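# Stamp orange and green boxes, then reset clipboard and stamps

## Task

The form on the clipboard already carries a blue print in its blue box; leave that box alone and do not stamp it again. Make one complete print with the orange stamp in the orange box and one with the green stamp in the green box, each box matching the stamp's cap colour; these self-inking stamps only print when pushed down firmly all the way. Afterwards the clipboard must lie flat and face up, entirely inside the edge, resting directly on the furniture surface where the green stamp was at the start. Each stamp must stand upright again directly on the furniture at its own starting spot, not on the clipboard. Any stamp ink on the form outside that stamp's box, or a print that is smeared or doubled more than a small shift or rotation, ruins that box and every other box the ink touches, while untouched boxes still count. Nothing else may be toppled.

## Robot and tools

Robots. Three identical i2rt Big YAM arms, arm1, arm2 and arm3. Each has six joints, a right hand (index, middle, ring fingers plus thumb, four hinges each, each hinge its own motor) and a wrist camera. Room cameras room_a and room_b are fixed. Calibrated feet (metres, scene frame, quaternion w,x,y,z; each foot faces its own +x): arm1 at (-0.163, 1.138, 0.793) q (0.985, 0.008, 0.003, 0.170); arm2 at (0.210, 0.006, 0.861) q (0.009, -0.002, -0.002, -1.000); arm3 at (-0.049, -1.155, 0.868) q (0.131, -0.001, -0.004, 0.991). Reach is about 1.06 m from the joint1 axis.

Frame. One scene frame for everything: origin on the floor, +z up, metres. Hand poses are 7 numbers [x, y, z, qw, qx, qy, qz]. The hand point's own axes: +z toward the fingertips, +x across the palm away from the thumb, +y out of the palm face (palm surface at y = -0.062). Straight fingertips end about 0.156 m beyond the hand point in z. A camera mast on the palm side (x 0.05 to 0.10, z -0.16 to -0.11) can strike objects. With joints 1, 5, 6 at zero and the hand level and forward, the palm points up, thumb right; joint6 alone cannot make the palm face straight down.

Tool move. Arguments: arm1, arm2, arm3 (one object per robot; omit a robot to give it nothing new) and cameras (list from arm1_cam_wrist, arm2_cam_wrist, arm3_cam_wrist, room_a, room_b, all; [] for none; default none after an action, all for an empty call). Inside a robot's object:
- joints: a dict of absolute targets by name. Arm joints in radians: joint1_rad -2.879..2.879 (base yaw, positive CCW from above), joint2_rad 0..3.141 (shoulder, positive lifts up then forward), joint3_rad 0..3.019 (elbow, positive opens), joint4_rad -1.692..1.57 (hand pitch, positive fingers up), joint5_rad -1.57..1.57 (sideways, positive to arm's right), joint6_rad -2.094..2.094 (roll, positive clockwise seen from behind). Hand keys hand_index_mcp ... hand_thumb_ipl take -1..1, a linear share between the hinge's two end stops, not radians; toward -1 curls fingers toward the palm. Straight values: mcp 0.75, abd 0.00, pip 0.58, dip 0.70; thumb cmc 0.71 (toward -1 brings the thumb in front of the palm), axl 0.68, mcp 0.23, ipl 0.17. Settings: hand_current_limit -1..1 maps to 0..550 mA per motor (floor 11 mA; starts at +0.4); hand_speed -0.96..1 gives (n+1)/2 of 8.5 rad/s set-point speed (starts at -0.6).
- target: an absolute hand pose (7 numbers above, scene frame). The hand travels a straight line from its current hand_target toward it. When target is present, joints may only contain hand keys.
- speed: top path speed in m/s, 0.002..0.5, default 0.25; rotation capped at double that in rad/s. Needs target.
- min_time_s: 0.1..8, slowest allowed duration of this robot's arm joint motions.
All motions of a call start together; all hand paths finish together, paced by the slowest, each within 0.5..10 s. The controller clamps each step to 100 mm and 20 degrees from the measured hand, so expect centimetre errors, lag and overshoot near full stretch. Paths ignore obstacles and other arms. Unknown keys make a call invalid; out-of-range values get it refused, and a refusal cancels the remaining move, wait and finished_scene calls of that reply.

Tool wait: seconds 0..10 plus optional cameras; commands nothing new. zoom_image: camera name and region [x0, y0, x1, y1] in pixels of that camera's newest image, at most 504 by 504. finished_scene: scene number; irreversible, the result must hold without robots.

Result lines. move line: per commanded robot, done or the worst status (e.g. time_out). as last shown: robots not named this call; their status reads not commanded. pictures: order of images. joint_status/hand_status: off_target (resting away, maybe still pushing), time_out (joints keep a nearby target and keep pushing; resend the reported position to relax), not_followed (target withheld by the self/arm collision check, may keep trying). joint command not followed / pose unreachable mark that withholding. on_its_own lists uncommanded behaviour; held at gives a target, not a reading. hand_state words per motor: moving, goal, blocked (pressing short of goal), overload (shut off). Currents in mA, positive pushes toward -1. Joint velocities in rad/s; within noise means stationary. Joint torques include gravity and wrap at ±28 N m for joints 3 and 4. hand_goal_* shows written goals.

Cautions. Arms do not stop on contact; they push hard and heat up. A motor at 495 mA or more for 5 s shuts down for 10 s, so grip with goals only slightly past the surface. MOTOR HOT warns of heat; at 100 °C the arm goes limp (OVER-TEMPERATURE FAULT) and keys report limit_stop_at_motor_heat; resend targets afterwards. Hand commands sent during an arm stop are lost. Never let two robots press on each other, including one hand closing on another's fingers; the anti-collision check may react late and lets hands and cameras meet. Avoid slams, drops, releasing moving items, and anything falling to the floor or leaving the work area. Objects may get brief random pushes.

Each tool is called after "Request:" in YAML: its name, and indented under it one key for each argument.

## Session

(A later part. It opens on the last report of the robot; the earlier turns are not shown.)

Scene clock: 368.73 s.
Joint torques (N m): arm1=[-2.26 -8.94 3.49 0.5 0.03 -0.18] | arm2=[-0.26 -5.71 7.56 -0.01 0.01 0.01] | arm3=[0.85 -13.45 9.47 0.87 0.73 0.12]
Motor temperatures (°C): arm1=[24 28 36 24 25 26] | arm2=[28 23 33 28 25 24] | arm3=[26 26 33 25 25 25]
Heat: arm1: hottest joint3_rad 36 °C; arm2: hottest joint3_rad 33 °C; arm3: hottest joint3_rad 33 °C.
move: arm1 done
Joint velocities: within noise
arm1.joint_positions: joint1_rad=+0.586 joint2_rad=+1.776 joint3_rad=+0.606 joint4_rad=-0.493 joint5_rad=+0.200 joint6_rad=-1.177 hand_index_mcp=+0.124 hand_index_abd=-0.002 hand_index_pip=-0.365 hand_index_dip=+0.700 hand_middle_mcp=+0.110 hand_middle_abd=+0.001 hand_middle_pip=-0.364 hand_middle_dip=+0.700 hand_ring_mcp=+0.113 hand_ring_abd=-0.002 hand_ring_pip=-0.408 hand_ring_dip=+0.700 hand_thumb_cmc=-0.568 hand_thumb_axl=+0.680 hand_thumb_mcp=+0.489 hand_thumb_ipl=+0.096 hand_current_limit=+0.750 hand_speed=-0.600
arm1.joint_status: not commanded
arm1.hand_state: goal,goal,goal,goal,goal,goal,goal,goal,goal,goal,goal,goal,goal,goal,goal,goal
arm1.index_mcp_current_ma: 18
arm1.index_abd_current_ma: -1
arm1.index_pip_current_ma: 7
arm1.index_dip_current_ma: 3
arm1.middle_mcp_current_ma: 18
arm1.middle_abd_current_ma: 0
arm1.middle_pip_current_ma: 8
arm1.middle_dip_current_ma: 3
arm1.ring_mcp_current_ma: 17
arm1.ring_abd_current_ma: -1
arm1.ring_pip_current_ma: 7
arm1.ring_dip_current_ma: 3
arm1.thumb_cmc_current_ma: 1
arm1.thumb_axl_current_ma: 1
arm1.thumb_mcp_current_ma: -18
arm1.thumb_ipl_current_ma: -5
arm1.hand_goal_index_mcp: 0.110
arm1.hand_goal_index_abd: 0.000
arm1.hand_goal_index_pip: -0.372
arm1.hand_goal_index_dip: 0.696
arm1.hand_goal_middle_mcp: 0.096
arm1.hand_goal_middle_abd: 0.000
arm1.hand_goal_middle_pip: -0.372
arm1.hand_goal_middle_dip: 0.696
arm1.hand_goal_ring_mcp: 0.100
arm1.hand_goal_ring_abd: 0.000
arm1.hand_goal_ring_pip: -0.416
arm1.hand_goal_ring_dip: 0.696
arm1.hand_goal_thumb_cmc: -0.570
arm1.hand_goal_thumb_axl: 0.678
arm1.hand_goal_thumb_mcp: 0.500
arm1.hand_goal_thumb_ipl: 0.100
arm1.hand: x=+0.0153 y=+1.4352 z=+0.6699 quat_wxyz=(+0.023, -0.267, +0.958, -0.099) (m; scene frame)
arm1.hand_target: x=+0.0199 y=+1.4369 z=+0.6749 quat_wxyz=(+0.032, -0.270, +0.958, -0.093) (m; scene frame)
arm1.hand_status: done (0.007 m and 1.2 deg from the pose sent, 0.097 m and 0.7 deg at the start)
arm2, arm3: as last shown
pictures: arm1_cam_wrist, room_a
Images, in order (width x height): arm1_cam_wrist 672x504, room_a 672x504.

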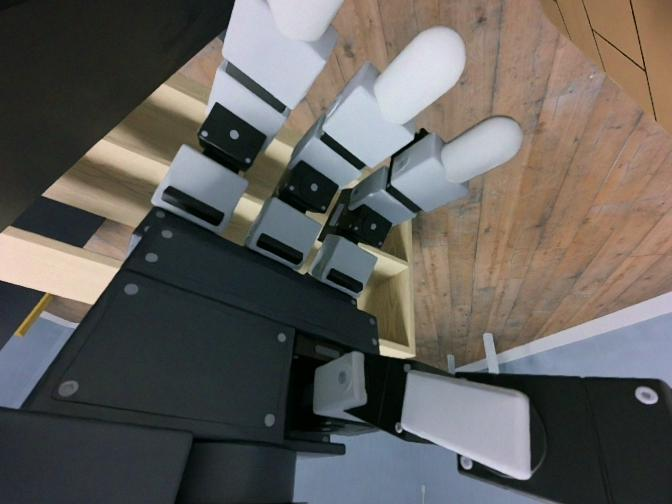

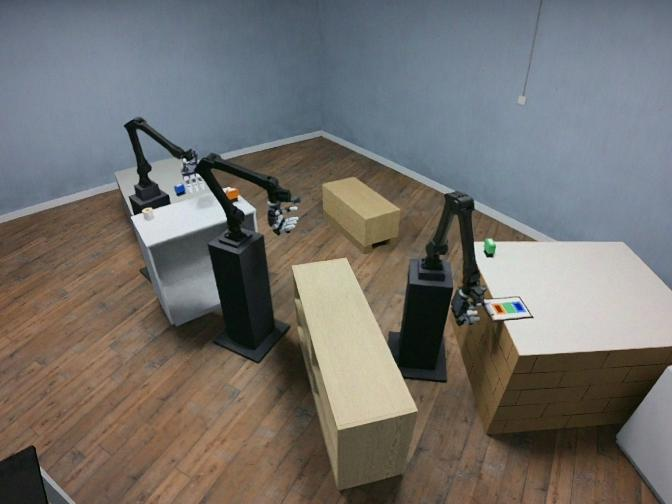

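Request:
move:
  arm1: {"joints": {"hand_index_mcp": 0.754, "hand_middle_mcp": 0.754, "hand_ring_mcp": 0.754, "hand_index_pip": 0.577, "hand_middle_pip": 0.577, "hand_ring_pip": 0.577, "hand_index_dip": 0.696, "hand_middle_dip": 0.696, "hand_ring_dip": 0.696, "hand_thumb_mcp": 0.3, "hand_thumb_ipl": 0.168}}

Request:
move:
  arm1: {"target": [0.0277, 1.4427, 0.84, 0.0, -0.2924, 0.956, 0.0], "speed": 0.1}
  cameras: ["room_a", "arm1_cam_wrist"]

Request:
zoom_image:
  camera: "room_a"
  region: [456, 270, 556, 360]

Scene clock: 371.07 s.
Joint torques (N m): arm1=[-2.2 -8.82 3.45 0.4 0.21 -0.21] | arm2=[-0.15 -5.77 7.54 -0.02 0.02 0.01] | arm3=[0.85 -13.39 9.46 0.85 0.73 0.12]
Motor temperatures (°C): arm1=[24 28 35 24 25 26] | arm2=[28 23 33 28 25 24] | arm3=[26 26 33 25 25 25]
Heat: arm1: hottest joint3_rad 35 °C; arm2: hottest joint3_rad 33 °C; arm3: hottest joint3_rad 33 °C.
move: arm1 done
Joint velocities: within noise
arm1.joint_positions: joint1_rad=+0.586 joint2_rad=+1.775 joint3_rad=+0.606 joint4_rad=-0.493 joint5_rad=+0.200 joint6_rad=-1.178 hand_index_mcp=+0.748 hand_index_abd=-0.002 hand_index_pip=+0.574 hand_index_dip=+0.699 hand_middle_mcp=+0.748 hand_middle_abd=+0.001 hand_middle_pip=+0.574 hand_middle_dip=+0.699 hand_ring_mcp=+0.748 hand_ring_abd=-0.002 hand_ring_pip=+0.574 hand_ring_dip=+0.699 hand_thumb_cmc=-0.568 hand_thumb_axl=+0.680 hand_thumb_mcp=+0.297 hand_thumb_ipl=+0.164 hand_current_limit=+0.750 hand_speed=-0.600
arm1.joint_status: all done
arm1.hand_state: goal,goal,goal,goal,goal,goal,goal,goal,goal,goal,goal,goal,goal,goal,goal,goal
arm1.index_mcp_current_ma: -6
arm1.index_abd_current_ma: -1
arm1.index_pip_current_ma: -3
arm1.index_dip_current_ma: 2
arm1.middle_mcp_current_ma: -6
arm1.middle_abd_current_ma: 0
arm1.middle_pip_current_ma: -3
arm1.middle_dip_current_ma: 2
arm1.ring_mcp_current_ma: -5
arm1.ring_abd_current_ma: -1
arm1.ring_pip_current_ma: -3
arm1.ring_dip_current_ma: 2
arm1.thumb_cmc_current_ma: 1
arm1.thumb_axl_current_ma: 1
arm1.thumb_mcp_current_ma: -2
arm1.thumb_ipl_current_ma: -5
arm1.hand_goal_index_mcp: 0.754
arm1.hand_goal_index_abd: 0.000
arm1.hand_goal_index_pip: 0.578
arm1.hand_goal_index_dip: 0.696
arm1.hand_goal_middle_mcp: 0.754
arm1.hand_goal_middle_abd: 0.000
arm1.hand_goal_middle_pip: 0.578
arm1.hand_goal_middle_dip: 0.696
arm1.hand_goal_ring_mcp: 0.754
arm1.hand_goal_ring_abd: 0.000
arm1.hand_goal_ring_pip: 0.578
arm1.hand_goal_ring_dip: 0.696
arm1.hand_goal_thumb_cmc: -0.570
arm1.hand_goal_thumb_axl: 0.678
arm1.hand_goal_thumb_mcp: 0.300
arm1.hand_goal_thumb_ipl: 0.168
arm1.hand: x=+0.0153 y=+1.4353 z=+0.6702 quat_wxyz=(+0.024, -0.267, +0.958, -0.098) (m; scene frame)
arm1.hand_target: x=+0.0199 y=+1.4370 z=+0.6749 quat_wxyz=(+0.032, -0.270, +0.958, -0.093) (m; scene frame)
arm1.hand_status: not commanded
arm2, arm3: as last shown
pictures: none

Scene clock: 373.33 s.
Joint torques (N m): arm1=[-2.61 -6.36 10.06 -0.21 -0.24 -0.27] | arm2=[-0.21 -5.71 7.54 -0.01 0.01 0.01] | arm3=[0.85 -13.45 9.46 0.87 0.73 0.12]
Motor temperatures (°C): arm1=[24 28 35 24 25 26] | arm2=[28 23 33 28 25 24] | arm3=[26 26 33 25 25 25]
Heat: arm1: hottest joint3_rad 35 °C; arm2: hottest joint3_rad 33 °C; arm3: hottest joint3_rad 33 °C.
move: arm1 off_target
Joint velocities: within noise
arm1.joint_positions: joint1_rad=+0.474 joint2_rad=+1.351 joint3_rad=+0.690 joint4_rad=-0.948 joint5_rad=+0.020 joint6_rad=-1.345 hand_index_mcp=+0.749 hand_index_abd=-0.002 hand_index_pip=+0.575 hand_index_dip=+0.699 hand_middle_mcp=+0.749 hand_middle_abd=+0.001 hand_middle_pip=+0.575 hand_middle_dip=+0.699 hand_ring_mcp=+0.749 hand_ring_abd=-0.002 hand_ring_pip=+0.575 hand_ring_dip=+0.699 hand_thumb_cmc=-0.568 hand_thumb_axl=+0.680 hand_thumb_mcp=+0.297 hand_thumb_ipl=+0.164 hand_current_limit=+0.750 hand_speed=-0.600
arm1.joint_status: not commanded
arm1.hand_state: goal,goal,goal,goal,goal,goal,goal,goal,goal,goal,goal,goal,goal,goal,goal,goal
arm1.index_mcp_current_ma: -5
arm1.index_abd_current_ma: -1
arm1.index_pip_current_ma: -2
arm1.index_dip_current_ma: 2
arm1.middle_mcp_current_ma: -5
arm1.middle_abd_current_ma: 0
arm1.middle_pip_current_ma: -2
arm1.middle_dip_current_ma: 2
arm1.ring_mcp_current_ma: -4
arm1.ring_abd_current_ma: -1
arm1.ring_pip_current_ma: -2
arm1.ring_dip_current_ma: 2
arm1.thumb_cmc_current_ma: 1
arm1.thumb_axl_current_ma: 1
arm1.thumb_mcp_current_ma: -3
arm1.thumb_ipl_current_ma: -5
arm1.hand_goal_index_mcp: 0.754
arm1.hand_goal_index_abd: 0.000
arm1.hand_goal_index_pip: 0.578
arm1.hand_goal_index_dip: 0.696
arm1.hand_goal_middle_mcp: 0.754
arm1.hand_goal_middle_abd: 0.000
arm1.hand_goal_middle_pip: 0.578
arm1.hand_goal_middle_dip: 0.696
arm1.hand_goal_ring_mcp: 0.754
arm1.hand_goal_ring_abd: 0.000
arm1.hand_goal_ring_pip: 0.578
arm1.hand_goal_ring_dip: 0.696
arm1.hand_goal_thumb_cmc: -0.570
arm1.hand_goal_thumb_axl: 0.678
arm1.hand_goal_thumb_mcp: 0.300
arm1.hand_goal_thumb_ipl: 0.168
arm1.hand: x=+0.0153 y=+1.4346 z=+0.8259 quat_wxyz=(-0.013, -0.291, +0.957, -0.010) (m; scene frame)
arm1.hand_target: x=+0.0274 y=+1.4424 z=+0.8398 quat_wxyz=(+0.000, -0.293, +0.956, +0.000) (m; scene frame)
arm1.hand_status: off_target (0.020 m and 1.9 deg from the pose sent, 0.170 m and 12.0 deg at the start)
arm2, arm3: as last shown
pictures: arm1_cam_wrist, room_a
Images, in order (width x height): arm1_cam_wrist 672x504, room_a 672x504.

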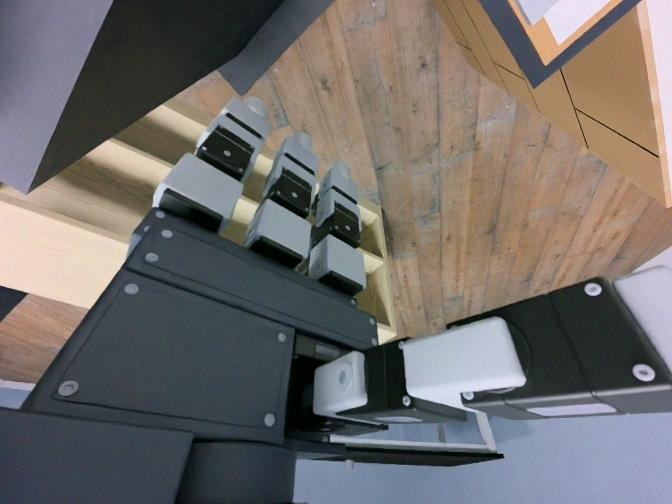

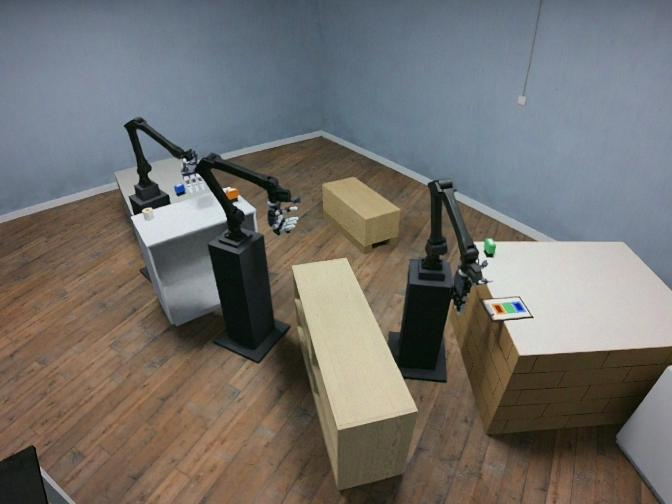

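Scaled by 5.040 from the camera's 672x504 image, which has a finer 960x720 frame.

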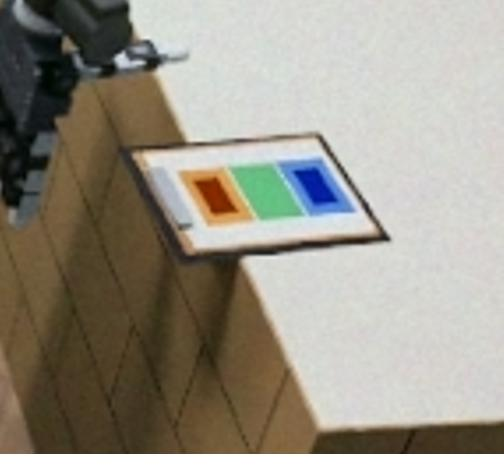

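Request:
move:
  arm1: {"target": [-0.036, 1.548, 0.838, 0.0, -0.2924, 0.956, 0.0], "speed": 0.08}
  cameras: ["room_a", "arm1_cam_wrist"]

Request:
zoom_image:
  camera: "room_a"
  region: [456, 270, 556, 360]

Scene clock: 375.83 s.
Joint torques (N m): arm1=[-0.26 -6.24 10.51 0.06 -0.14 0.1] | arm2=[-0.15 -5.71 7.53 -0.01 0.02 0.02] | arm3=[0.79 -13.45 9.46 0.85 0.73 0.12]
Motor temperatures (°C): arm1=[24 28 35 24 25 26] | arm2=[28 23 33 28 25 24] | arm3=[26 26 33 25 25 25]
Heat: arm1: hottest joint3_rad 35 °C; arm2: hottest joint3_rad 33 °C; arm3: hottest joint3_rad 33 °C.
move: arm1 off_target
Joint velocities: within noise
arm1.joint_positions: joint1_rad=+0.783 joint2_rad=+1.465 joint3_rad=+0.817 joint4_rad=-0.948 joint5_rad=+0.014 joint6_rad=-1.047 hand_index_mcp=+0.750 hand_index_abd=-0.002 hand_index_pip=+0.575 hand_index_dip=+0.699 hand_middle_mcp=+0.750 hand_middle_abd=+0.001 hand_middle_pip=+0.575 hand_middle_dip=+0.699 hand_ring_mcp=+0.750 hand_ring_abd=-0.002 hand_ring_pip=+0.575 hand_ring_dip=+0.699 hand_thumb_cmc=-0.568 hand_thumb_axl=+0.680 hand_thumb_mcp=+0.297 hand_thumb_ipl=+0.164 hand_current_limit=+0.750 hand_speed=-0.600
arm1.joint_status: not commanded
arm1.hand_state: goal,goal,goal,goal,goal,goal,goal,goal,goal,goal,goal,goal,goal,goal,goal,goal
arm1.index_mcp_current_ma: -3
arm1.index_abd_current_ma: -1
arm1.index_pip_current_ma: -2
arm1.index_dip_current_ma: 2
arm1.middle_mcp_current_ma: -3
arm1.middle_abd_current_ma: 0
arm1.middle_pip_current_ma: -2
arm1.middle_dip_current_ma: 2
arm1.ring_mcp_current_ma: -3
arm1.ring_abd_current_ma: -1
arm1.ring_pip_current_ma: -2
arm1.ring_dip_current_ma: 2
arm1.thumb_cmc_current_ma: 1
arm1.thumb_axl_current_ma: 1
arm1.thumb_mcp_current_ma: -3
arm1.thumb_ipl_current_ma: -5
arm1.hand_goal_index_mcp: 0.754
arm1.hand_goal_index_abd: 0.000
arm1.hand_goal_index_pip: 0.578
arm1.hand_goal_index_dip: 0.696
arm1.hand_goal_middle_mcp: 0.754
arm1.hand_goal_middle_abd: 0.000
arm1.hand_goal_middle_pip: 0.578
arm1.hand_goal_middle_dip: 0.696
arm1.hand_goal_ring_mcp: 0.754
arm1.hand_goal_ring_abd: 0.000
arm1.hand_goal_ring_pip: 0.578
arm1.hand_goal_ring_dip: 0.696
arm1.hand_goal_thumb_cmc: -0.570
arm1.hand_goal_thumb_axl: 0.678
arm1.hand_goal_thumb_mcp: 0.300
arm1.hand_goal_thumb_ipl: 0.168
arm1.hand: x=-0.0398 y=+1.5325 z=+0.8315 quat_wxyz=(-0.005, -0.296, +0.955, -0.006) (m; scene frame)
arm1.hand_target: x=-0.0362 y=+1.5475 z=+0.8382 quat_wxyz=(+0.000, -0.292, +0.956, +0.000) (m; scene frame)
arm1.hand_status: off_target (0.017 m and 1.0 deg from the pose sent, 0.125 m and 1.9 deg at the start)
arm2.joint_positions: joint1_rad=-1.260 joint2_rad=+1.098 joint3_rad=+0.756 joint4_rad=-1.210 joint5_rad=+0.007 joint6_rad=-0.017 hand_index_mcp=+0.085 hand_index_abd=-0.001 hand_index_pip=-0.365 hand_index_dip=+0.699 hand_middle_mcp=+0.086 hand_middle_abd=+0.001 hand_middle_pip=-0.365 hand_middle_dip=+0.699 hand_ring_mcp=+0.116 hand_ring_abd=-0.002 hand_ring_pip=-0.409 hand_ring_dip=+0.700 hand_thumb_cmc=-0.569 hand_thumb_axl=+0.679 hand_thumb_mcp=+0.490 hand_thumb_ipl=+0.096 hand_current_limit=+0.750 hand_speed=-0.750
arm2.joint_status: not commanded
arm2.hand_state: goal,goal,goal,goal,goal,goal,goal,goal,goal,goal,goal,goal,goal,goal,goal,goal
arm2.index_mcp_current_ma: 62
arm2.index_abd_current_ma: -2
arm2.index_pip_current_ma: 26
arm2.index_dip_current_ma: 12
arm2.middle_mcp_current_ma: 67
arm2.middle_abd_current_ma: 2
arm2.middle_pip_current_ma: 24
arm2.middle_dip_current_ma: 10
arm2.ring_mcp_current_ma: 68
arm2.ring_abd_current_ma: -6
arm2.ring_pip_current_ma: 24
arm2.ring_dip_current_ma: 13
arm2.thumb_cmc_current_ma: 3
arm2.thumb_axl_current_ma: 3
arm2.thumb_mcp_current_ma: -52
arm2.thumb_ipl_current_ma: -21
arm2.hand_goal_index_mcp: 0.070
arm2.hand_goal_index_abd: 0.000
arm2.hand_goal_index_pip: -0.372
arm2.hand_goal_index_dip: 0.696
arm2.hand_goal_middle_mcp: 0.070
arm2.hand_goal_middle_abd: 0.000
arm2.hand_goal_middle_pip: -0.372
arm2.hand_goal_middle_dip: 0.696
arm2.hand_goal_ring_mcp: 0.100
arm2.hand_goal_ring_abd: 0.000
arm2.hand_goal_ring_pip: -0.416
arm2.hand_goal_ring_dip: 0.696
arm2.hand_goal_thumb_cmc: -0.570
arm2.hand_goal_thumb_axl: 0.678
arm2.hand_goal_thumb_mcp: 0.500
arm2.hand_goal_thumb_ipl: 0.100
arm2.hand: x=+0.1163 y=+0.3541 z=+0.9844 quat_wxyz=(+0.001, +0.172, -0.985, -0.008) (m; scene frame)
arm2.hand_target: x=+0.1179 y=+0.3509 z=+0.9840 quat_wxyz=(+0.000, +0.173, -0.985, -0.005) (m; scene frame)
arm2.hand_status: not commanded
arm3.joint_positions: joint1_rad=-0.908 joint2_rad=+1.495 joint3_rad=+0.802 joint4_rad=-0.169 joint5_rad=+0.720 joint6_rad=+0.668 hand_index_mcp=+0.759 hand_index_abd=+0.000 hand_index_pip=+0.577 hand_index_dip=+0.694 hand_middle_mcp=+0.760 hand_middle_abd=+0.000 hand_middle_pip=+0.577 hand_middle_dip=+0.694 hand_ring_mcp=+0.759 hand_ring_abd=-0.001 hand_ring_pip=+0.575 hand_ring_dip=+0.694 hand_thumb_cmc=-0.569 hand_thumb_axl=+0.680 hand_thumb_mcp=+0.169 hand_thumb_ipl=+0.167 hand_current_limit=+0.400 hand_speed=-0.600
arm3.joint_status: not commanded
arm3.hand_state: goal,goal,goal,goal,goal,goal,goal,goal,goal,goal,goal,goal,goal,goal,goal,goal
arm3.index_mcp_current_ma: 11
arm3.index_abd_current_ma: 0
arm3.index_pip_current_ma: -1
arm3.index_dip_current_ma: -4
arm3.middle_mcp_current_ma: 14
arm3.middle_abd_current_ma: 0
arm3.middle_pip_current_ma: -1
arm3.middle_dip_current_ma: -4
arm3.ring_mcp_current_ma: 13
arm3.ring_abd_current_ma: -2
arm3.ring_pip_current_ma: -1
arm3.ring_dip_current_ma: -4
arm3.thumb_cmc_current_ma: 1
arm3.thumb_axl_current_ma: 5
arm3.thumb_mcp_current_ma: -2
arm3.thumb_ipl_current_ma: -2
arm3.hand_goal_index_mcp: 0.754
arm3.hand_goal_index_abd: 0.000
arm3.hand_goal_index_pip: 0.578
arm3.hand_goal_index_dip: 0.696
arm3.hand_goal_middle_mcp: 0.754
arm3.hand_goal_middle_abd: 0.000
arm3.hand_goal_middle_pip: 0.578
arm3.hand_goal_middle_dip: 0.696
arm3.hand_goal_ring_mcp: 0.754
arm3.hand_goal_ring_abd: 0.000
arm3.hand_goal_ring_pip: 0.576
arm3.hand_goal_ring_dip: 0.696
arm3.hand_goal_thumb_cmc: -0.570
arm3.hand_goal_thumb_axl: 0.678
arm3.hand_goal_thumb_mcp: 0.170
arm3.hand_goal_thumb_ipl: 0.168
arm3.hand: x=-0.0883 y=-0.6328 z=+1.0548 quat_wxyz=(+0.120, +0.238, +0.852, +0.451) (m; scene frame)
arm3.hand_target: x=-0.0900 y=-0.6350 z=+1.0500 quat_wxyz=(+0.123, +0.237, +0.855, +0.445) (m; scene frame)
arm3.hand_status: not commanded
pictures: arm1_cam_wrist, room_a
Images, in order (width x height): arm1_cam_wrist 672x504, room_a 672x504.

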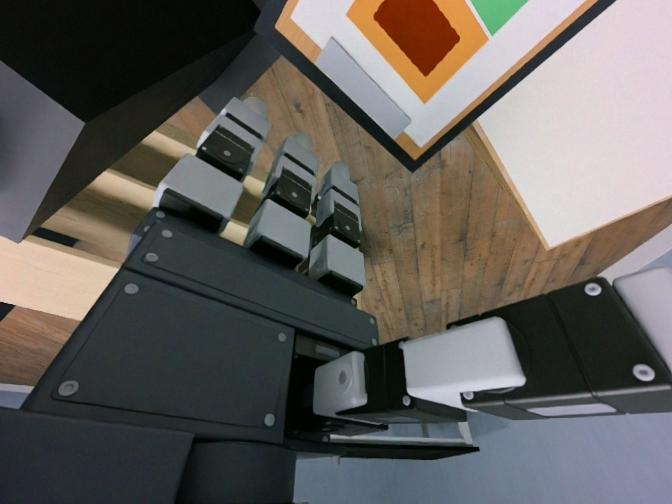

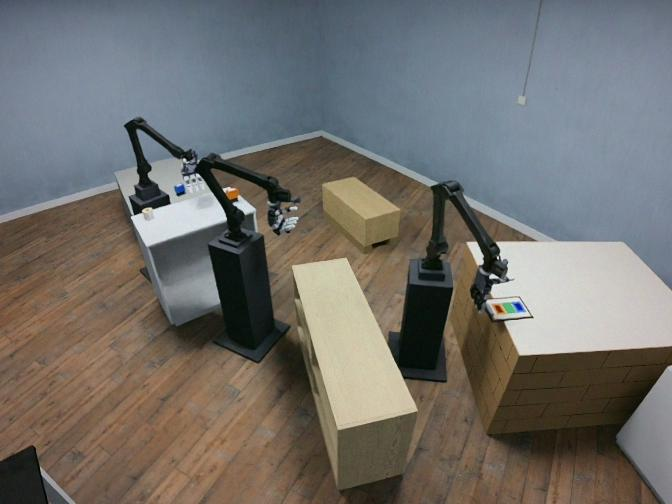

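Scaled by 5.040 from the camera's 672x504 image, which has a finer 960x720 frame.

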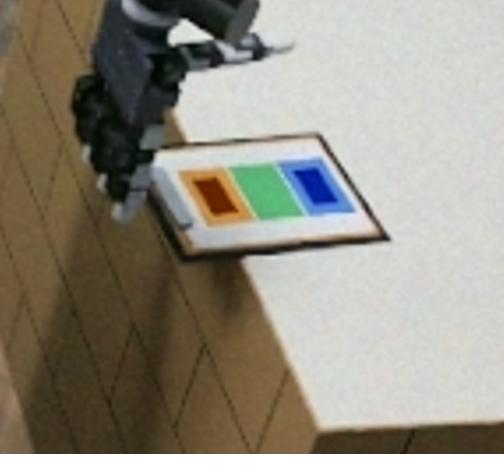

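Request:
move:
  arm1: {"target": [-0.0525, 1.5862, 0.838, 0.0, -0.2924, 0.956, 0.0], "speed": 0.06}
  cameras: ["room_a", "arm1_cam_wrist"]

Request:
zoom_image:
  camera: "room_a"
  region: [456, 270, 556, 360]

Scene clock: 377.83 s.
Joint torques (N m): arm1=[-0.32 -7.12 10.61 -0.18 -0.19 0.11] | arm2=[-0.09 -5.71 7.54 -0.01 0.01 0.02] | arm3=[0.79 -13.45 9.47 0.85 0.73 0.12]
Motor temperatures (°C): arm1=[24 28 36 24 25 26] | arm2=[28 23 33 28 25 24] | arm3=[26 26 33 25 25 25]
Heat: arm1: hottest joint3_rad 36 °C; arm2: hottest joint3_rad 33 °C; arm3: hottest joint3_rad 33 °C.
move: arm1 off_target
Joint velocities: within noise
arm1.joint_positions: joint1_rad=+0.860 joint2_rad=+1.535 joint3_rad=+0.896 joint4_rad=-0.952 joint5_rad=+0.014 joint6_rad=-0.968 hand_index_mcp=+0.750 hand_index_abd=-0.002 hand_index_pip=+0.575 hand_index_dip=+0.699 hand_middle_mcp=+0.750 hand_middle_abd=+0.001 hand_middle_pip=+0.575 hand_middle_dip=+0.699 hand_ring_mcp=+0.750 hand_ring_abd=-0.002 hand_ring_pip=+0.575 hand_ring_dip=+0.699 hand_thumb_cmc=-0.568 hand_thumb_axl=+0.680 hand_thumb_mcp=+0.297 hand_thumb_ipl=+0.164 hand_current_limit=+0.750 hand_speed=-0.600
arm1.joint_status: not commanded
arm1.hand_state: goal,goal,goal,goal,goal,goal,goal,goal,goal,goal,goal,goal,goal,goal,goal,goal
arm1.index_mcp_current_ma: -3
arm1.index_abd_current_ma: -1
arm1.index_pip_current_ma: -2
arm1.index_dip_current_ma: 2
arm1.middle_mcp_current_ma: -3
arm1.middle_abd_current_ma: 0
arm1.middle_pip_current_ma: -2
arm1.middle_dip_current_ma: 2
arm1.ring_mcp_current_ma: -3
arm1.ring_abd_current_ma: -1
arm1.ring_pip_current_ma: -2
arm1.ring_dip_current_ma: 2
arm1.thumb_cmc_current_ma: 1
arm1.thumb_axl_current_ma: 1
arm1.thumb_mcp_current_ma: -3
arm1.thumb_ipl_current_ma: -5
arm1.hand_goal_index_mcp: 0.754
arm1.hand_goal_index_abd: 0.000
arm1.hand_goal_index_pip: 0.578
arm1.hand_goal_index_dip: 0.696
arm1.hand_goal_middle_mcp: 0.754
arm1.hand_goal_middle_abd: 0.000
arm1.hand_goal_middle_pip: 0.578
arm1.hand_goal_middle_dip: 0.696
arm1.hand_goal_ring_mcp: 0.754
arm1.hand_goal_ring_abd: 0.000
arm1.hand_goal_ring_pip: 0.578
arm1.hand_goal_ring_dip: 0.696
arm1.hand_goal_thumb_cmc: -0.570
arm1.hand_goal_thumb_axl: 0.678
arm1.hand_goal_thumb_mcp: 0.300
arm1.hand_goal_thumb_ipl: 0.168
arm1.hand: x=-0.0535 y=+1.5715 z=+0.8322 quat_wxyz=(-0.002, -0.295, +0.955, -0.004) (m; scene frame)
arm1.hand_target: x=-0.0527 y=+1.5857 z=+0.8381 quat_wxyz=(+0.000, -0.292, +0.956, +0.000) (m; scene frame)
arm1.hand_status: off_target (0.016 m and 0.7 deg from the pose sent, 0.056 m and 1.0 deg at the start)
arm2, arm3: as last shown
pictures: arm1_cam_wrist, room_a
Images, in order (width x height): arm1_cam_wrist 672x504, room_a 672x504.

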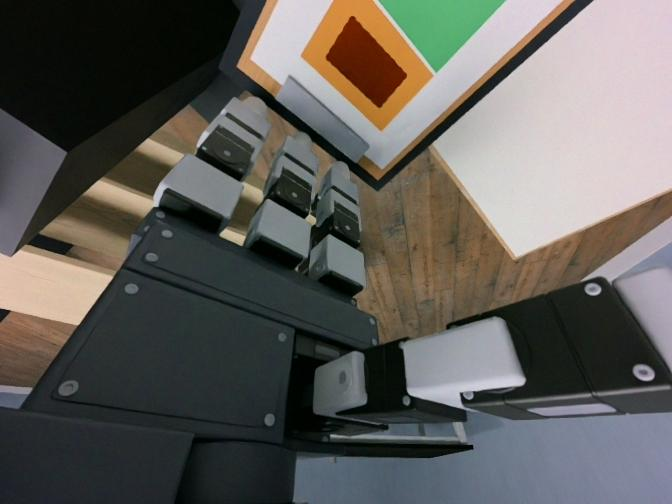

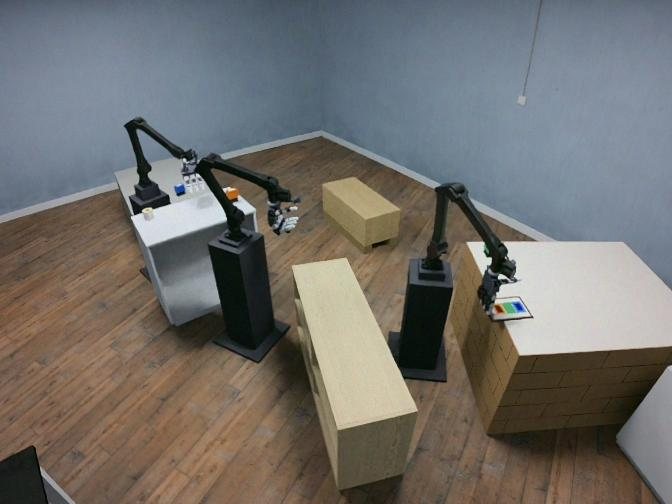

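Scaled by 5.040 from the camera's 672x504 image, which has a finer 960x720 frame.

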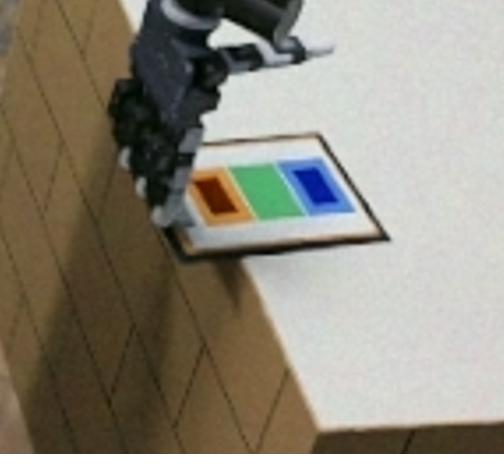

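Request:
move:
  arm1: {"target": [-0.0668, 1.609, 0.838, 0.0, -0.2924, 0.956, 0.0], "speed": 0.06}
  cameras: ["room_a", "arm1_cam_wrist"]

Request:
zoom_image:
  camera: "room_a"
  region: [456, 270, 556, 360]

Scene clock: 379.10 s.
Joint torques (N m): arm1=[0.21 -7.36 10.89 0.08 -0.25 0.04] | arm2=[-0.21 -5.77 7.53 0.01 0.01 0.01] | arm3=[0.85 -13.45 9.47 0.85 0.73 0.12]
Motor temperatures (°C): arm1=[24 28 36 24 25 26] | arm2=[28 23 33 28 25 24] | arm3=[26 26 33 25 25 25]
Heat: arm1: hottest joint3_rad 36 °C; arm2: hottest joint3_rad 33 °C; arm3: hottest joint3_rad 33 °C.
move: arm1 off_target
Joint velocities: within noise
arm1.joint_positions: joint1_rad=+0.907 joint2_rad=+1.572 joint3_rad=+0.941 joint4_rad=-0.966 joint5_rad=+0.016 joint6_rad=-0.914 hand_index_mcp=+0.767 hand_index_abd=-0.002 hand_index_pip=+0.585 hand_index_dip=+0.699 hand_middle_mcp=+0.767 hand_middle_abd=+0.001 hand_middle_pip=+0.586 hand_middle_dip=+0.700 hand_ring_mcp=+0.750 hand_ring_abd=-0.002 hand_ring_pip=+0.575 hand_ring_dip=+0.699 hand_thumb_cmc=-0.568 hand_thumb_axl=+0.680 hand_thumb_mcp=+0.297 hand_thumb_ipl=+0.164 hand_current_limit=+0.750 hand_speed=-0.600
arm1.joint_status: not commanded
arm1.hand_state: goal,goal,goal,goal,goal,goal,goal,goal,goal,goal,goal,goal,goal,goal,goal,goal
arm1.index_mcp_current_ma: 16
arm1.index_abd_current_ma: -1
arm1.index_pip_current_ma: 6
arm1.index_dip_current_ma: 2
arm1.middle_mcp_current_ma: 18
arm1.middle_abd_current_ma: 0
arm1.middle_pip_current_ma: 8
arm1.middle_dip_current_ma: 3
arm1.ring_mcp_current_ma: -3
arm1.ring_abd_current_ma: -1
arm1.ring_pip_current_ma: -2
arm1.ring_dip_current_ma: 2
arm1.thumb_cmc_current_ma: 1
arm1.thumb_axl_current_ma: 1
arm1.thumb_mcp_current_ma: -3
arm1.thumb_ipl_current_ma: -5
arm1.hand_goal_index_mcp: 0.754
arm1.hand_goal_index_abd: 0.000
arm1.hand_goal_index_pip: 0.578
arm1.hand_goal_index_dip: 0.696
arm1.hand_goal_middle_mcp: 0.754
arm1.hand_goal_middle_abd: 0.000
arm1.hand_goal_middle_pip: 0.578
arm1.hand_goal_middle_dip: 0.696
arm1.hand_goal_ring_mcp: 0.754
arm1.hand_goal_ring_abd: 0.000
arm1.hand_goal_ring_pip: 0.578
arm1.hand_goal_ring_dip: 0.696
arm1.hand_goal_thumb_cmc: -0.570
arm1.hand_goal_thumb_axl: 0.678
arm1.hand_goal_thumb_mcp: 0.300
arm1.hand_goal_thumb_ipl: 0.168
arm1.hand: x=-0.0646 y=+1.5911 z=+0.8323 quat_wxyz=(-0.003, -0.292, +0.956, -0.008) (m; scene frame)
arm1.hand_target: x=-0.0670 y=+1.6084 z=+0.8383 quat_wxyz=(+0.000, -0.293, +0.956, +0.000) (m; scene frame)
arm1.hand_status: off_target (0.019 m and 0.9 deg from the pose sent, 0.040 m and 0.7 deg at the start)
arm2, arm3: as last shown
pictures: arm1_cam_wrist, room_a
Images, in order (width x height): arm1_cam_wrist 672x504, room_a 672x504.

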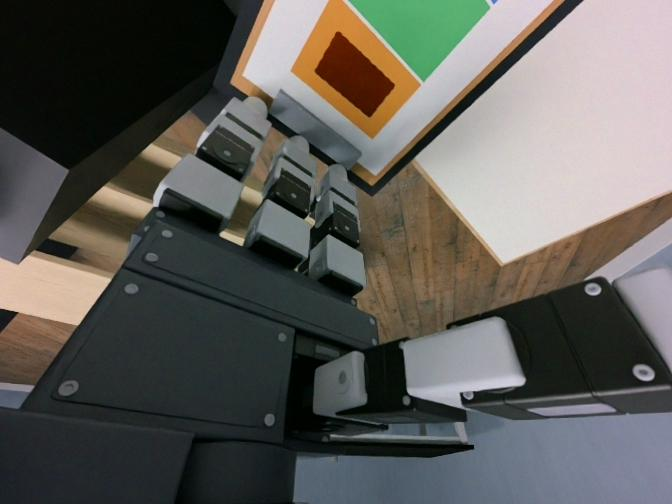

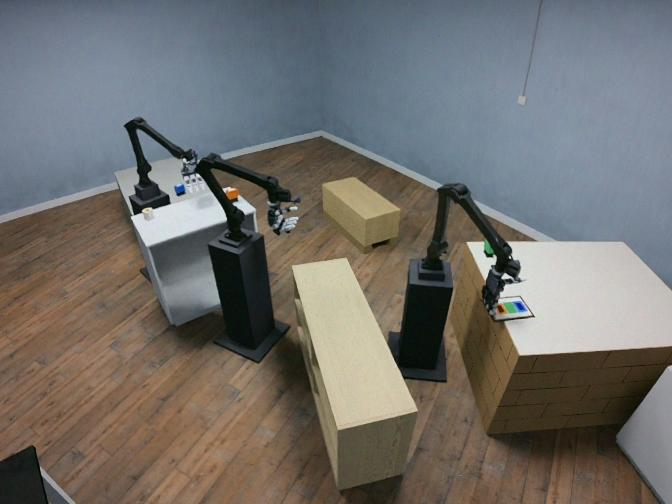

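Scaled by 5.040 from the camera's 672x504 image, which has a finer 960x720 frame.

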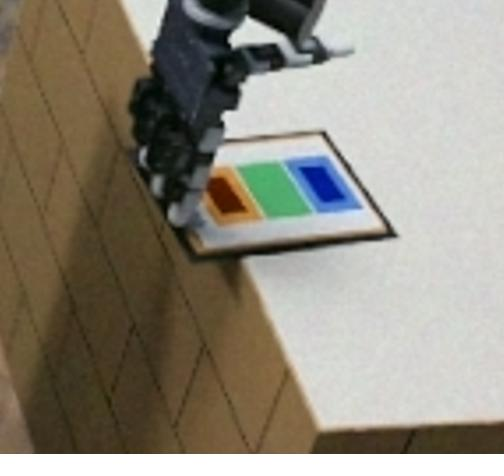

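Request:
move:
  arm1: {"target": [-0.0805, 1.631, 0.838, 0.0, -0.2924, 0.956, 0.0], "speed": 0.06}
  cameras: ["room_a", "arm1_cam_wrist"]

Request:
zoom_image:
  camera: "room_a"
  region: [456, 270, 556, 360]

Scene clock: 380.27 s.
Joint torques (N m): arm1=[0.09 -8 10.99 0.1 -0.29 0.1] | arm2=[-0.21 -5.77 7.54 0.02 0.01 0.01] | arm3=[0.85 -13.39 9.47 0.85 0.73 0.12]
Motor temperatures (°C): arm1=[24 28 36 24 25 26] | arm2=[28 23 33 28 25 24] | arm3=[26 26 33 25 25 25]
Heat: arm1: hottest joint3_rad 36 °C; arm2: hottest joint3_rad 33 °C; arm3: hottest joint3_rad 33 °C.
move: arm1 off_target
Joint velocities: within noise
arm1.joint_positions: joint1_rad=+0.954 joint2_rad=+1.612 joint3_rad=+0.990 joint4_rad=-0.977 joint5_rad=+0.017 joint6_rad=-0.869 hand_index_mcp=+0.766 hand_index_abd=-0.002 hand_index_pip=+0.585 hand_index_dip=+0.699 hand_middle_mcp=+0.772 hand_middle_abd=+0.001 hand_middle_pip=+0.589 hand_middle_dip=+0.701 hand_ring_mcp=+0.750 hand_ring_abd=-0.002 hand_ring_pip=+0.575 hand_ring_dip=+0.699 hand_thumb_cmc=-0.568 hand_thumb_axl=+0.680 hand_thumb_mcp=+0.297 hand_thumb_ipl=+0.164 hand_current_limit=+0.750 hand_speed=-0.600
arm1.joint_status: not commanded
arm1.hand_state: goal,goal,goal,goal,goal,goal,goal,goal,goal,goal,goal,goal,goal,goal,goal,goal
arm1.index_mcp_current_ma: 15
arm1.index_abd_current_ma: -1
arm1.index_pip_current_ma: 6
arm1.index_dip_current_ma: 2
arm1.middle_mcp_current_ma: 26
arm1.middle_abd_current_ma: 0
arm1.middle_pip_current_ma: 12
arm1.middle_dip_current_ma: 4
arm1.ring_mcp_current_ma: -3
arm1.ring_abd_current_ma: -1
arm1.ring_pip_current_ma: -2
arm1.ring_dip_current_ma: 2
arm1.thumb_cmc_current_ma: 1
arm1.thumb_axl_current_ma: 1
arm1.thumb_mcp_current_ma: -3
arm1.thumb_ipl_current_ma: -5
arm1.hand_goal_index_mcp: 0.754
arm1.hand_goal_index_abd: 0.000
arm1.hand_goal_index_pip: 0.578
arm1.hand_goal_index_dip: 0.696
arm1.hand_goal_middle_mcp: 0.754
arm1.hand_goal_middle_abd: 0.000
arm1.hand_goal_middle_pip: 0.578
arm1.hand_goal_middle_dip: 0.696
arm1.hand_goal_ring_mcp: 0.754
arm1.hand_goal_ring_abd: 0.000
arm1.hand_goal_ring_pip: 0.578
arm1.hand_goal_ring_dip: 0.696
arm1.hand_goal_thumb_cmc: -0.570
arm1.hand_goal_thumb_axl: 0.678
arm1.hand_goal_thumb_mcp: 0.300
arm1.hand_goal_thumb_ipl: 0.168
arm1.hand: x=-0.0776 y=+1.6129 z=+0.8325 quat_wxyz=(-0.002, -0.293, +0.956, -0.008) (m; scene frame)
arm1.hand_target: x=-0.0806 y=+1.6304 z=+0.8383 quat_wxyz=(+0.000, -0.293, +0.956, +0.000) (m; scene frame)
arm1.hand_status: off_target (0.019 m and 1.0 deg from the pose sent, 0.043 m and 0.9 deg at the start)
arm2, arm3: as last shown
pictures: arm1_cam_wrist, room_a
Images, in order (width x height): arm1_cam_wrist 672x504, room_a 672x504.

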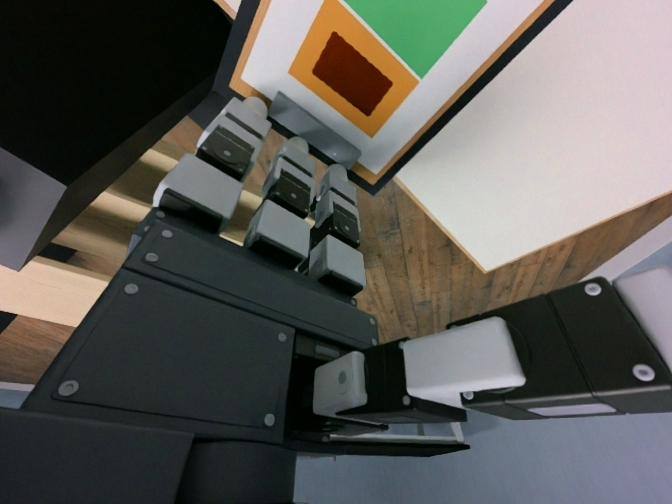

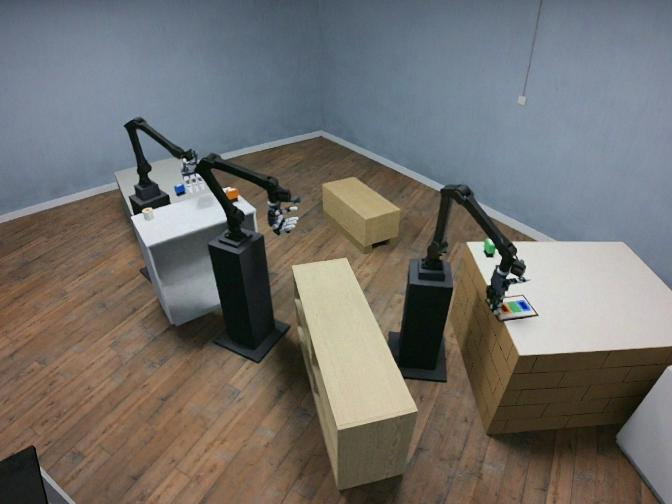

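Scaled by 5.040 from the camera's 672x504 image, which has a finer 960x720 frame.

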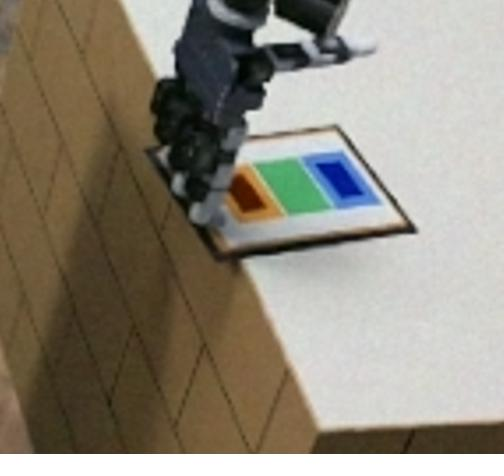

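Request:
zoom_image:
  camera: "room_a"
  region: [480, 285, 550, 345]

Scaled by 7.200 from the camera's 672x504 image, which has a finer 960x720 frame.

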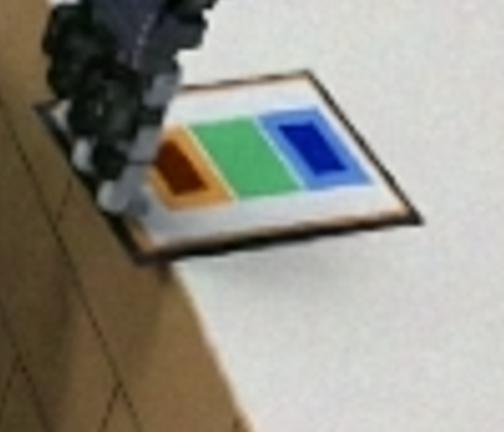

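Request:
zoom_image:
  camera: "arm1_cam_wrist"
  region: [190, 40, 450, 240]

Scaled by 1.938 from the camera's 672x504 image, which has a finer 960x720 frame.

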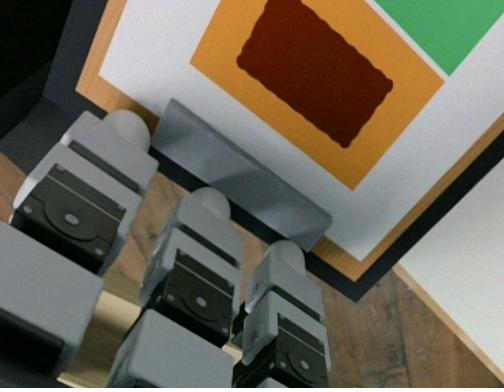

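Request:
move:
  arm1: {"target": [-0.1, 1.661, 0.841, 0.0, -0.2924, 0.956, 0.0], "speed": 0.06}
  cameras: ["room_a", "arm1_cam_wrist"]

Request:
zoom_image:
  camera: "room_a"
  region: [480, 285, 550, 345]

Request:
zoom_image:
  camera: "arm1_cam_wrist"
  region: [190, 40, 450, 240]

Scene clock: 383.30 s.
Joint torques (N m): arm1=[-0.09 -8.88 11.25 0.06 -0.31 0.06] | arm2=[-0.21 -5.71 7.56 0.01 0.02 0.01] | arm3=[0.79 -13.45 9.46 0.85 0.73 0.12]
Motor temperatures (°C): arm1=[24 28 36 24 25 26] | arm2=[28 23 32 28 25 24] | arm3=[26 26 33 25 25 24]
Heat: arm1: hottest joint3_rad 36 °C; arm2: hottest joint3_rad 32 °C; arm3: hottest joint3_rad 33 °C.
move: arm1 off_target
Joint velocities: within noise
arm1.joint_positions: joint1_rad=+1.014 joint2_rad=+1.666 joint3_rad=+1.066 joint4_rad=-1.001 joint5_rad=+0.017 joint6_rad=-0.811 hand_index_mcp=+0.762 hand_index_abd=-0.002 hand_index_pip=+0.585 hand_index_dip=+0.699 hand_middle_mcp=+0.772 hand_middle_abd=+0.001 hand_middle_pip=+0.589 hand_middle_dip=+0.701 hand_ring_mcp=+0.750 hand_ring_abd=-0.002 hand_ring_pip=+0.575 hand_ring_dip=+0.699 hand_thumb_cmc=-0.568 hand_thumb_axl=+0.680 hand_thumb_mcp=+0.297 hand_thumb_ipl=+0.164 hand_current_limit=+0.750 hand_speed=-0.600
arm1.joint_status: not commanded
arm1.hand_state: goal,goal,goal,goal,goal,goal,goal,goal,goal,goal,goal,goal,goal,goal,goal,goal
arm1.index_mcp_current_ma: 8
arm1.index_abd_current_ma: -1
arm1.index_pip_current_ma: 6
arm1.index_dip_current_ma: 2
arm1.middle_mcp_current_ma: 27
arm1.middle_abd_current_ma: 0
arm1.middle_pip_current_ma: 13
arm1.middle_dip_current_ma: 4
arm1.ring_mcp_current_ma: -3
arm1.ring_abd_current_ma: -1
arm1.ring_pip_current_ma: -2
arm1.ring_dip_current_ma: 2
arm1.thumb_cmc_current_ma: 1
arm1.thumb_axl_current_ma: 1
arm1.thumb_mcp_current_ma: -3
arm1.thumb_ipl_current_ma: -5
arm1.hand_goal_index_mcp: 0.754
arm1.hand_goal_index_abd: 0.000
arm1.hand_goal_index_pip: 0.578
arm1.hand_goal_index_dip: 0.696
arm1.hand_goal_middle_mcp: 0.754
arm1.hand_goal_middle_abd: 0.000
arm1.hand_goal_middle_pip: 0.578
arm1.hand_goal_middle_dip: 0.696
arm1.hand_goal_ring_mcp: 0.754
arm1.hand_goal_ring_abd: 0.000
arm1.hand_goal_ring_pip: 0.578
arm1.hand_goal_ring_dip: 0.696
arm1.hand_goal_thumb_cmc: -0.570
arm1.hand_goal_thumb_axl: 0.678
arm1.hand_goal_thumb_mcp: 0.300
arm1.hand_goal_thumb_ipl: 0.168
arm1.hand: x=-0.0962 y=+1.6426 z=+0.8344 quat_wxyz=(-0.002, -0.293, +0.956, -0.009) (m; scene frame)
arm1.hand_target: x=-0.1002 y=+1.6603 z=+0.8412 quat_wxyz=(+0.000, -0.293, +0.956, +0.000) (m; scene frame)
arm1.hand_status: off_target (0.020 m and 1.1 deg from the pose sent, 0.054 m and 1.0 deg at the start)
arm2, arm3: as last shown
pictures: arm1_cam_wrist, room_a
Images, in order (width x height): arm1_cam_wrist 672x504, room_a 672x504.

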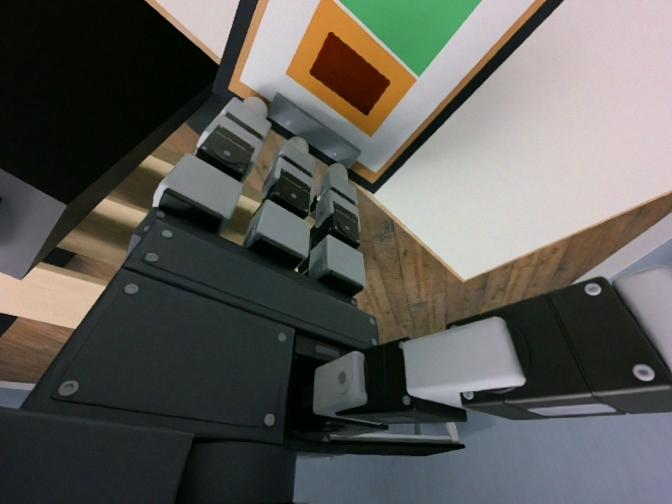

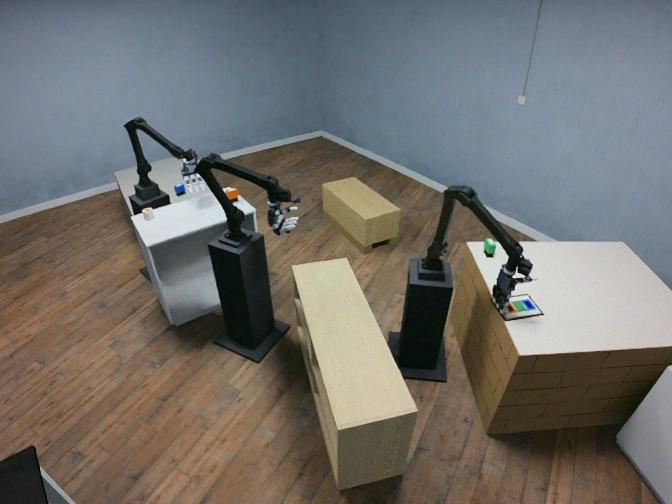

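Scaled by 7.200 from the camera's 672x504 image, which has a finer 960x720 frame.

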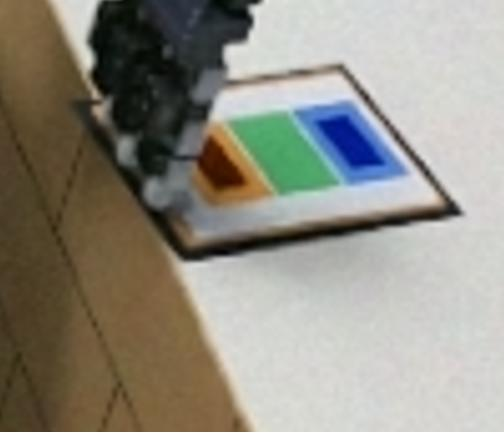

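Scaled by 1.938 from the camera's 672x504 image, which has a finer 960x720 frame.

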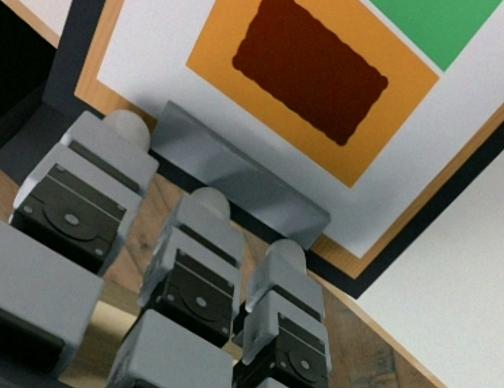

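Request:
move:
  arm1: {"target": [-0.129, 1.702, 0.842, 0.0, -0.2924, 0.956, 0.0], "speed": 0.06}
  cameras: ["room_a", "arm1_cam_wrist"]

Request:
zoom_image:
  camera: "room_a"
  region: [480, 285, 550, 345]

Request:
zoom_image:
  camera: "arm1_cam_wrist"
  region: [190, 40, 450, 240]

Scene clock: 384.90 s.
Joint torques (N m): arm1=[0.26 -9.88 11.12 -0.1 -0.17 0.08] | arm2=[-0.21 -5.71 7.54 -0.01 0.01 0.01] | arm3=[0.85 -13.45 9.46 0.85 0.74 0.12]
Motor temperatures (°C): arm1=[24 28 36 24 25 26] | arm2=[28 23 32 28 25 24] | arm3=[26 26 33 25 25 24]
Heat: arm1: hottest joint3_rad 36 °C; arm2: hottest joint3_rad 32 °C; arm3: hottest joint3_rad 33 °C.
move: arm1 off_target
Joint velocities: within noise
arm1.joint_positions: joint1_rad=+1.092 joint2_rad=+1.747 joint3_rad=+1.182 joint4_rad=-1.029 joint5_rad=+0.013 joint6_rad=-0.736 hand_index_mcp=+0.755 hand_index_abd=-0.002 hand_index_pip=+0.580 hand_index_dip=+0.699 hand_middle_mcp=+0.755 hand_middle_abd=+0.001 hand_middle_pip=+0.580 hand_middle_dip=+0.699 hand_ring_mcp=+0.750 hand_ring_abd=-0.002 hand_ring_pip=+0.575 hand_ring_dip=+0.699 hand_thumb_cmc=-0.568 hand_thumb_axl=+0.680 hand_thumb_mcp=+0.297 hand_thumb_ipl=+0.164 hand_current_limit=+0.750 hand_speed=-0.600
arm1.joint_status: not commanded
arm1.hand_state: goal,goal,goal,goal,goal,goal,goal,goal,goal,goal,goal,goal,goal,goal,goal,goal
arm1.index_mcp_current_ma: 0
arm1.index_abd_current_ma: -1
arm1.index_pip_current_ma: 1
arm1.index_dip_current_ma: 2
arm1.middle_mcp_current_ma: 0
arm1.middle_abd_current_ma: 0
arm1.middle_pip_current_ma: 1
arm1.middle_dip_current_ma: 2
arm1.ring_mcp_current_ma: -3
arm1.ring_abd_current_ma: -1
arm1.ring_pip_current_ma: -2
arm1.ring_dip_current_ma: 2
arm1.thumb_cmc_current_ma: 1
arm1.thumb_axl_current_ma: 1
arm1.thumb_mcp_current_ma: -3
arm1.thumb_ipl_current_ma: -5
arm1.hand_goal_index_mcp: 0.754
arm1.hand_goal_index_abd: 0.000
arm1.hand_goal_index_pip: 0.578
arm1.hand_goal_index_dip: 0.696
arm1.hand_goal_middle_mcp: 0.754
arm1.hand_goal_middle_abd: 0.000
arm1.hand_goal_middle_pip: 0.578
arm1.hand_goal_middle_dip: 0.696
arm1.hand_goal_ring_mcp: 0.754
arm1.hand_goal_ring_abd: 0.000
arm1.hand_goal_ring_pip: 0.578
arm1.hand_goal_ring_dip: 0.696
arm1.hand_goal_thumb_cmc: -0.570
arm1.hand_goal_thumb_axl: 0.678
arm1.hand_goal_thumb_mcp: 0.300
arm1.hand_goal_thumb_ipl: 0.168
arm1.hand: x=-0.1254 y=+1.6875 z=+0.8381 quat_wxyz=(-0.001, -0.295, +0.955, -0.005) (m; scene frame)
arm1.hand_target: x=-0.1290 y=+1.7016 z=+0.8422 quat_wxyz=(+0.000, -0.292, +0.956, +0.000) (m; scene frame)
arm1.hand_status: off_target (0.015 m and 0.7 deg from the pose sent, 0.068 m and 1.1 deg at the start)
arm2, arm3: as last shown
pictures: arm1_cam_wrist, room_a
Images, in order (width x height): arm1_cam_wrist 672x504, room_a 672x504.

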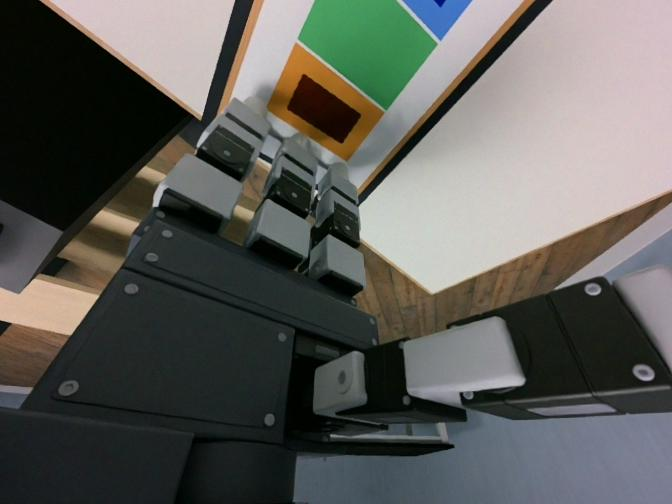

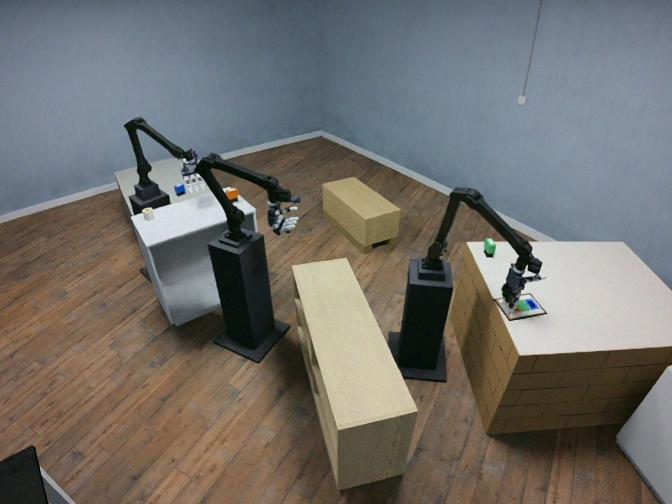

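Scaled by 7.200 from the camera's 672x504 image, which has a finer 960x720 frame.

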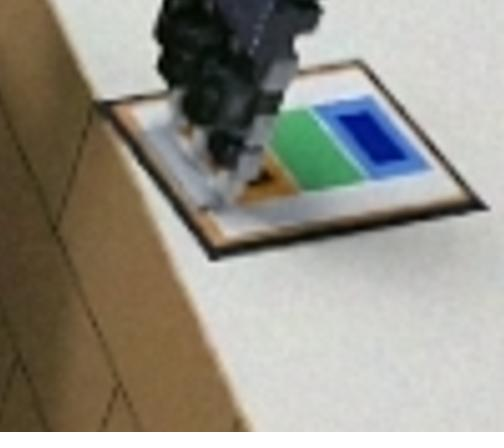

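Scaled by 1.938 from the camera's 672x504 image, which has a finer 960x720 frame.

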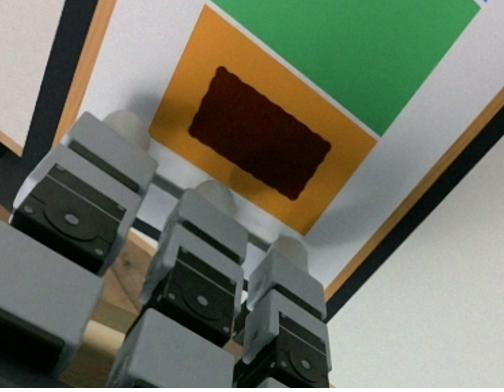

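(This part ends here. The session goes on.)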